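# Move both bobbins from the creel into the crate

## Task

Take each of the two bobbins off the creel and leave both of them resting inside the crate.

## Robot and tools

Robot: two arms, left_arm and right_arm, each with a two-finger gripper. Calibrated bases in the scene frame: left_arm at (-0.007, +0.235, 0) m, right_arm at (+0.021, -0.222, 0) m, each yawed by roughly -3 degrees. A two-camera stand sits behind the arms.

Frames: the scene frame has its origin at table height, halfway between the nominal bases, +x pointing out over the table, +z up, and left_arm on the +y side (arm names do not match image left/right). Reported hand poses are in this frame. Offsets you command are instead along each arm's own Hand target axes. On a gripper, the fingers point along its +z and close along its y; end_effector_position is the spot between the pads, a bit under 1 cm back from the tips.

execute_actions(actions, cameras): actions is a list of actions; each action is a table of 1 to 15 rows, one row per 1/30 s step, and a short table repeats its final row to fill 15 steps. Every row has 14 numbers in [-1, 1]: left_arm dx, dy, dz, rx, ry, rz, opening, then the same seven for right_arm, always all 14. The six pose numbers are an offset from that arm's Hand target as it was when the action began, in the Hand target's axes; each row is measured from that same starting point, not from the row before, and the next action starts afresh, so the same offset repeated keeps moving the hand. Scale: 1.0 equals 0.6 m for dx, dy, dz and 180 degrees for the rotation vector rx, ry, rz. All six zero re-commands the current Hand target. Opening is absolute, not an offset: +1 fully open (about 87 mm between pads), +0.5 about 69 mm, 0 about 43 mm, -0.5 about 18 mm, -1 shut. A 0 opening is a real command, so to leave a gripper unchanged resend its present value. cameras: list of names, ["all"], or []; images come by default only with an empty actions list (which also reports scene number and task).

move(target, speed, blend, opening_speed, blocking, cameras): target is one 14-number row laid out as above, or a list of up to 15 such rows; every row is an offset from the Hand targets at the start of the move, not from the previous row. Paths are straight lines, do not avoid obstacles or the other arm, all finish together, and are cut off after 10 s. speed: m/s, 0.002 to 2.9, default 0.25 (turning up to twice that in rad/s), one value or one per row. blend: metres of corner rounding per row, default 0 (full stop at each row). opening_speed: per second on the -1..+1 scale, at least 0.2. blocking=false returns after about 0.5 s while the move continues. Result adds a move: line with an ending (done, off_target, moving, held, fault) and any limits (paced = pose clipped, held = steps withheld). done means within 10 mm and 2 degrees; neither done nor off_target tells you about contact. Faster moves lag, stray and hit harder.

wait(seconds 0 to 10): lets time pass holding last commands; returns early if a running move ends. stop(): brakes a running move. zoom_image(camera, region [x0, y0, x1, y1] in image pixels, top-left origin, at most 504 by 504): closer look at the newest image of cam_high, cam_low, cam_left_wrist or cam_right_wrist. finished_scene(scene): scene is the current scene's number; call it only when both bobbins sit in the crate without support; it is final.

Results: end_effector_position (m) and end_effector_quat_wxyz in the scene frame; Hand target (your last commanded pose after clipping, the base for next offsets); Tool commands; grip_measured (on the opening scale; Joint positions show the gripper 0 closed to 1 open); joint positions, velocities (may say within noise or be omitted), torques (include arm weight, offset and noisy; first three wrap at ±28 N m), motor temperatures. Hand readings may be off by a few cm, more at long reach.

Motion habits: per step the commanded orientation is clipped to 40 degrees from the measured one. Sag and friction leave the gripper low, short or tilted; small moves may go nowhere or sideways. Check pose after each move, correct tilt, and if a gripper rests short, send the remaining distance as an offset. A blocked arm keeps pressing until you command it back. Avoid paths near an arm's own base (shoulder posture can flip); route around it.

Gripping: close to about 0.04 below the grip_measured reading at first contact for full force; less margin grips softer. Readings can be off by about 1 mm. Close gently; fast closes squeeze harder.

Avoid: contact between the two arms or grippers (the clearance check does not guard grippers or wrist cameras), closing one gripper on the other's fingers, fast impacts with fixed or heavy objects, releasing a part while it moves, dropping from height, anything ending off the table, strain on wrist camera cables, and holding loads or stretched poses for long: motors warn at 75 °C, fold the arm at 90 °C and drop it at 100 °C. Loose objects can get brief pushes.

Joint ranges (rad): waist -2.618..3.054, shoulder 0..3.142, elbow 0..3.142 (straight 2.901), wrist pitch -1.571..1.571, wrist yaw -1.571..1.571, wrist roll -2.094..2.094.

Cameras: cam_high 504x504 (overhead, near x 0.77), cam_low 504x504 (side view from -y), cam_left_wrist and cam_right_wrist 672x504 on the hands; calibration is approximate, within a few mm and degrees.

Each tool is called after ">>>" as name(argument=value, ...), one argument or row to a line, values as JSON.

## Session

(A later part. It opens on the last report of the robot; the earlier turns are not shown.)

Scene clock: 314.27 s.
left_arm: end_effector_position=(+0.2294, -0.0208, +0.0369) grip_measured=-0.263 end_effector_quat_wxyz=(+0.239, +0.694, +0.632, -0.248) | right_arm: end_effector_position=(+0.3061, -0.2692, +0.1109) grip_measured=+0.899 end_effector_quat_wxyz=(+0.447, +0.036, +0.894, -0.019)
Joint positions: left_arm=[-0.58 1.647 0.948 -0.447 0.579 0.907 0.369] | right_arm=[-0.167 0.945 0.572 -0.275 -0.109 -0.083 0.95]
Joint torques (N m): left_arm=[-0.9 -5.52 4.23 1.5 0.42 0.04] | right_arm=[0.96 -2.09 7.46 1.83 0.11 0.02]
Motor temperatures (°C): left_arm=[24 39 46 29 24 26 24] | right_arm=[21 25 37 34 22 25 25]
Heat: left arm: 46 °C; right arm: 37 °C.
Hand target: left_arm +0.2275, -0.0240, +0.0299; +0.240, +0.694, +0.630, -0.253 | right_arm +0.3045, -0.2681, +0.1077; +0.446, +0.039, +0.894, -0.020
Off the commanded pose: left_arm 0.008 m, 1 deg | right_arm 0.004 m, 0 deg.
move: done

>>> move(
  target=[-0.0071,0.001,-0.0082,0,0,0,-0.08,0,0,0,0,0,0,0.9],
  speed=0.02,
  opening_speed=0.25,
  cameras=["cam_left_wrist"],
)

Scene clock: 318.80 s.
left_arm: end_effector_position=(+0.2293, -0.0208, +0.0369) grip_measured=-0.080 end_effector_quat_wxyz=(+0.239, +0.694, +0.632, -0.248) | right_arm: end_effector_position=(+0.3061, -0.2692, +0.1109) grip_measured=+0.899 end_effector_quat_wxyz=(+0.447, +0.036, +0.894, -0.019)
Joint positions: left_arm=[-0.58 1.647 0.948 -0.447 0.579 0.907 0.46] | right_arm=[-0.167 0.945 0.572 -0.275 -0.109 -0.083 0.95]
Joint torques (N m): left_arm=[-0.84 -6.46 5.76 1.18 0.43 0.05] | right_arm=[0.94 -2 7.46 1.85 0.09 0.03]
Heat: left arm: 46 °C; right arm: 37 °C.
Hand target: left_arm +0.2280, -0.0241, +0.0364; +0.240, +0.694, +0.630, -0.253 | right_arm +0.3045, -0.2681, +0.1077; +0.446, +0.039, +0.894, -0.020
Off the commanded pose: left_arm 0.003 m, 1 deg | right_arm 0.004 m, 0 deg.
move: done
camera_calibration:
cam_left_wrist: T_world_to_cam=[[-0.996971, 0.0772218, 0.00922884, 0.224893], [0.0775877, 0.979441, 0.186216, 0.0168353], [0.00534081, 0.186368, -0.982466, 0.181134], [0, 0, 0, 1]] pos_world=[0.221939, -0.0676135, 0.172748]
Images, in order (width x height): cam_left_wrist 672x504.

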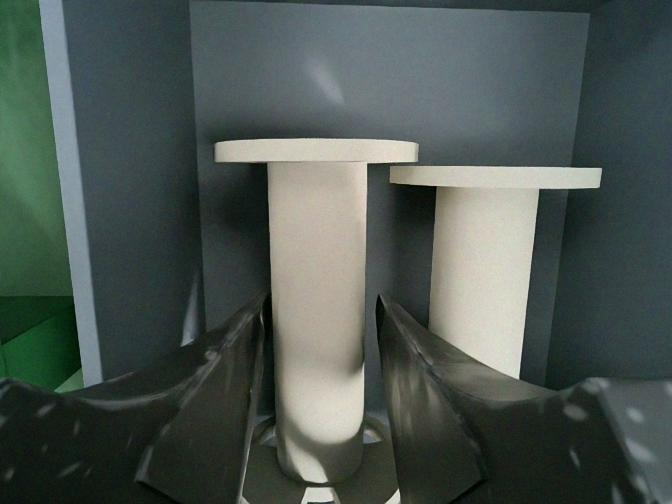

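>>> move(
  target=[
    [-0.0109,0.003,-0.0126,0,0,0,-0.05,0,0,0,0,0,0,0.9],
    [-0.0545,0.003,-0.0631,0,0,0,-0.05,0,0,0,0,0,0,0.9],
    [-0.16,0.003,-0.185,0,0,0,-0.05,0,0,-0.1,0,0,0,0.9],
  ],
  cameras=["cam_left_wrist","cam_high","cam_low"],
  speed=[0.02,0.05,0.12],
)

Scene clock: 326.00 s.
left_arm: end_effector_position=(+0.2274, -0.0195, +0.1691) grip_measured=-0.050 end_effector_quat_wxyz=(+0.223, +0.693, +0.638, -0.252) | right_arm: end_effector_position=(+0.2578, -0.2640, +0.1364) grip_measured=+0.899 end_effector_quat_wxyz=(+0.444, +0.042, +0.895, -0.021)
Joint positions: left_arm=[-0.58 1.573 1.42 -1.028 0.58 0.907 0.475] | right_arm=[-0.198 0.704 0.609 -0.561 -0.124 -0.096 0.95]
Joint torques (N m): left_arm=[-0.91 -8.17 8.68 0.96 0.43 0.04] | right_arm=[-0.2 -0.32 11.23 1.57 -0.14 -0.14]
Heat: left arm: 47 °C; right arm: 37 °C.
Hand target: left_arm +0.2278, -0.0243, +0.1832; +0.240, +0.694, +0.630, -0.253 | right_arm +0.2568, -0.2639, +0.1438; +0.446, +0.039, +0.894, -0.020
Off the commanded pose: left_arm 0.015 m, 2 deg | right_arm 0.008 m, 0 deg.
move: off_target (left_arm)
camera_calibration:
cam_left_wrist: T_world_to_cam=[[-0.996283, 0.0769516, 0.0387012, 0.216517], [0.0832526, 0.975538, 0.203459, -0.0131982], [-0.022098, 0.205925, -0.978318, 0.316651], [0, 0, 0, 1]] pos_world=[0.223808, -0.0689921, 0.304091]
Images, in order (width x height): cam_high 504x504, cam_low 504x504, cam_left_wrist 672x504.

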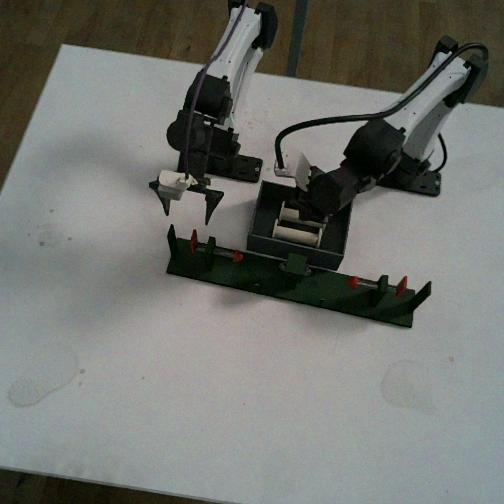

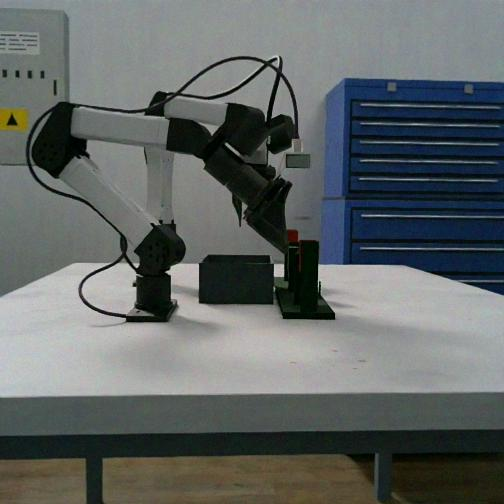

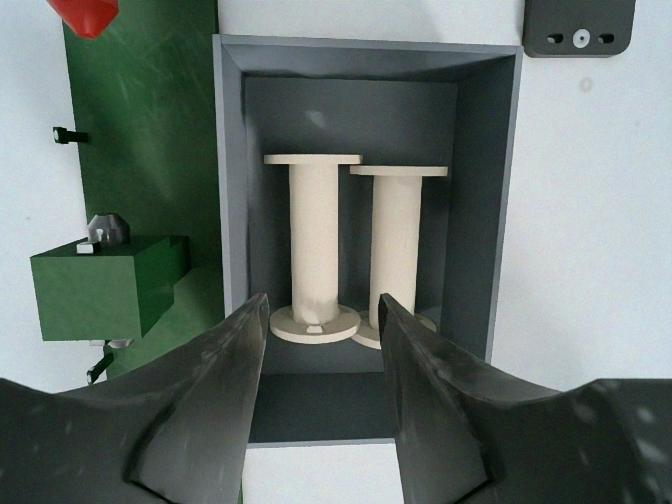

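Both bobbins are resting in the crate, and both arms are clear.

>>> finished_scene(
  scene=2,
)

The scene is finished: the task was done.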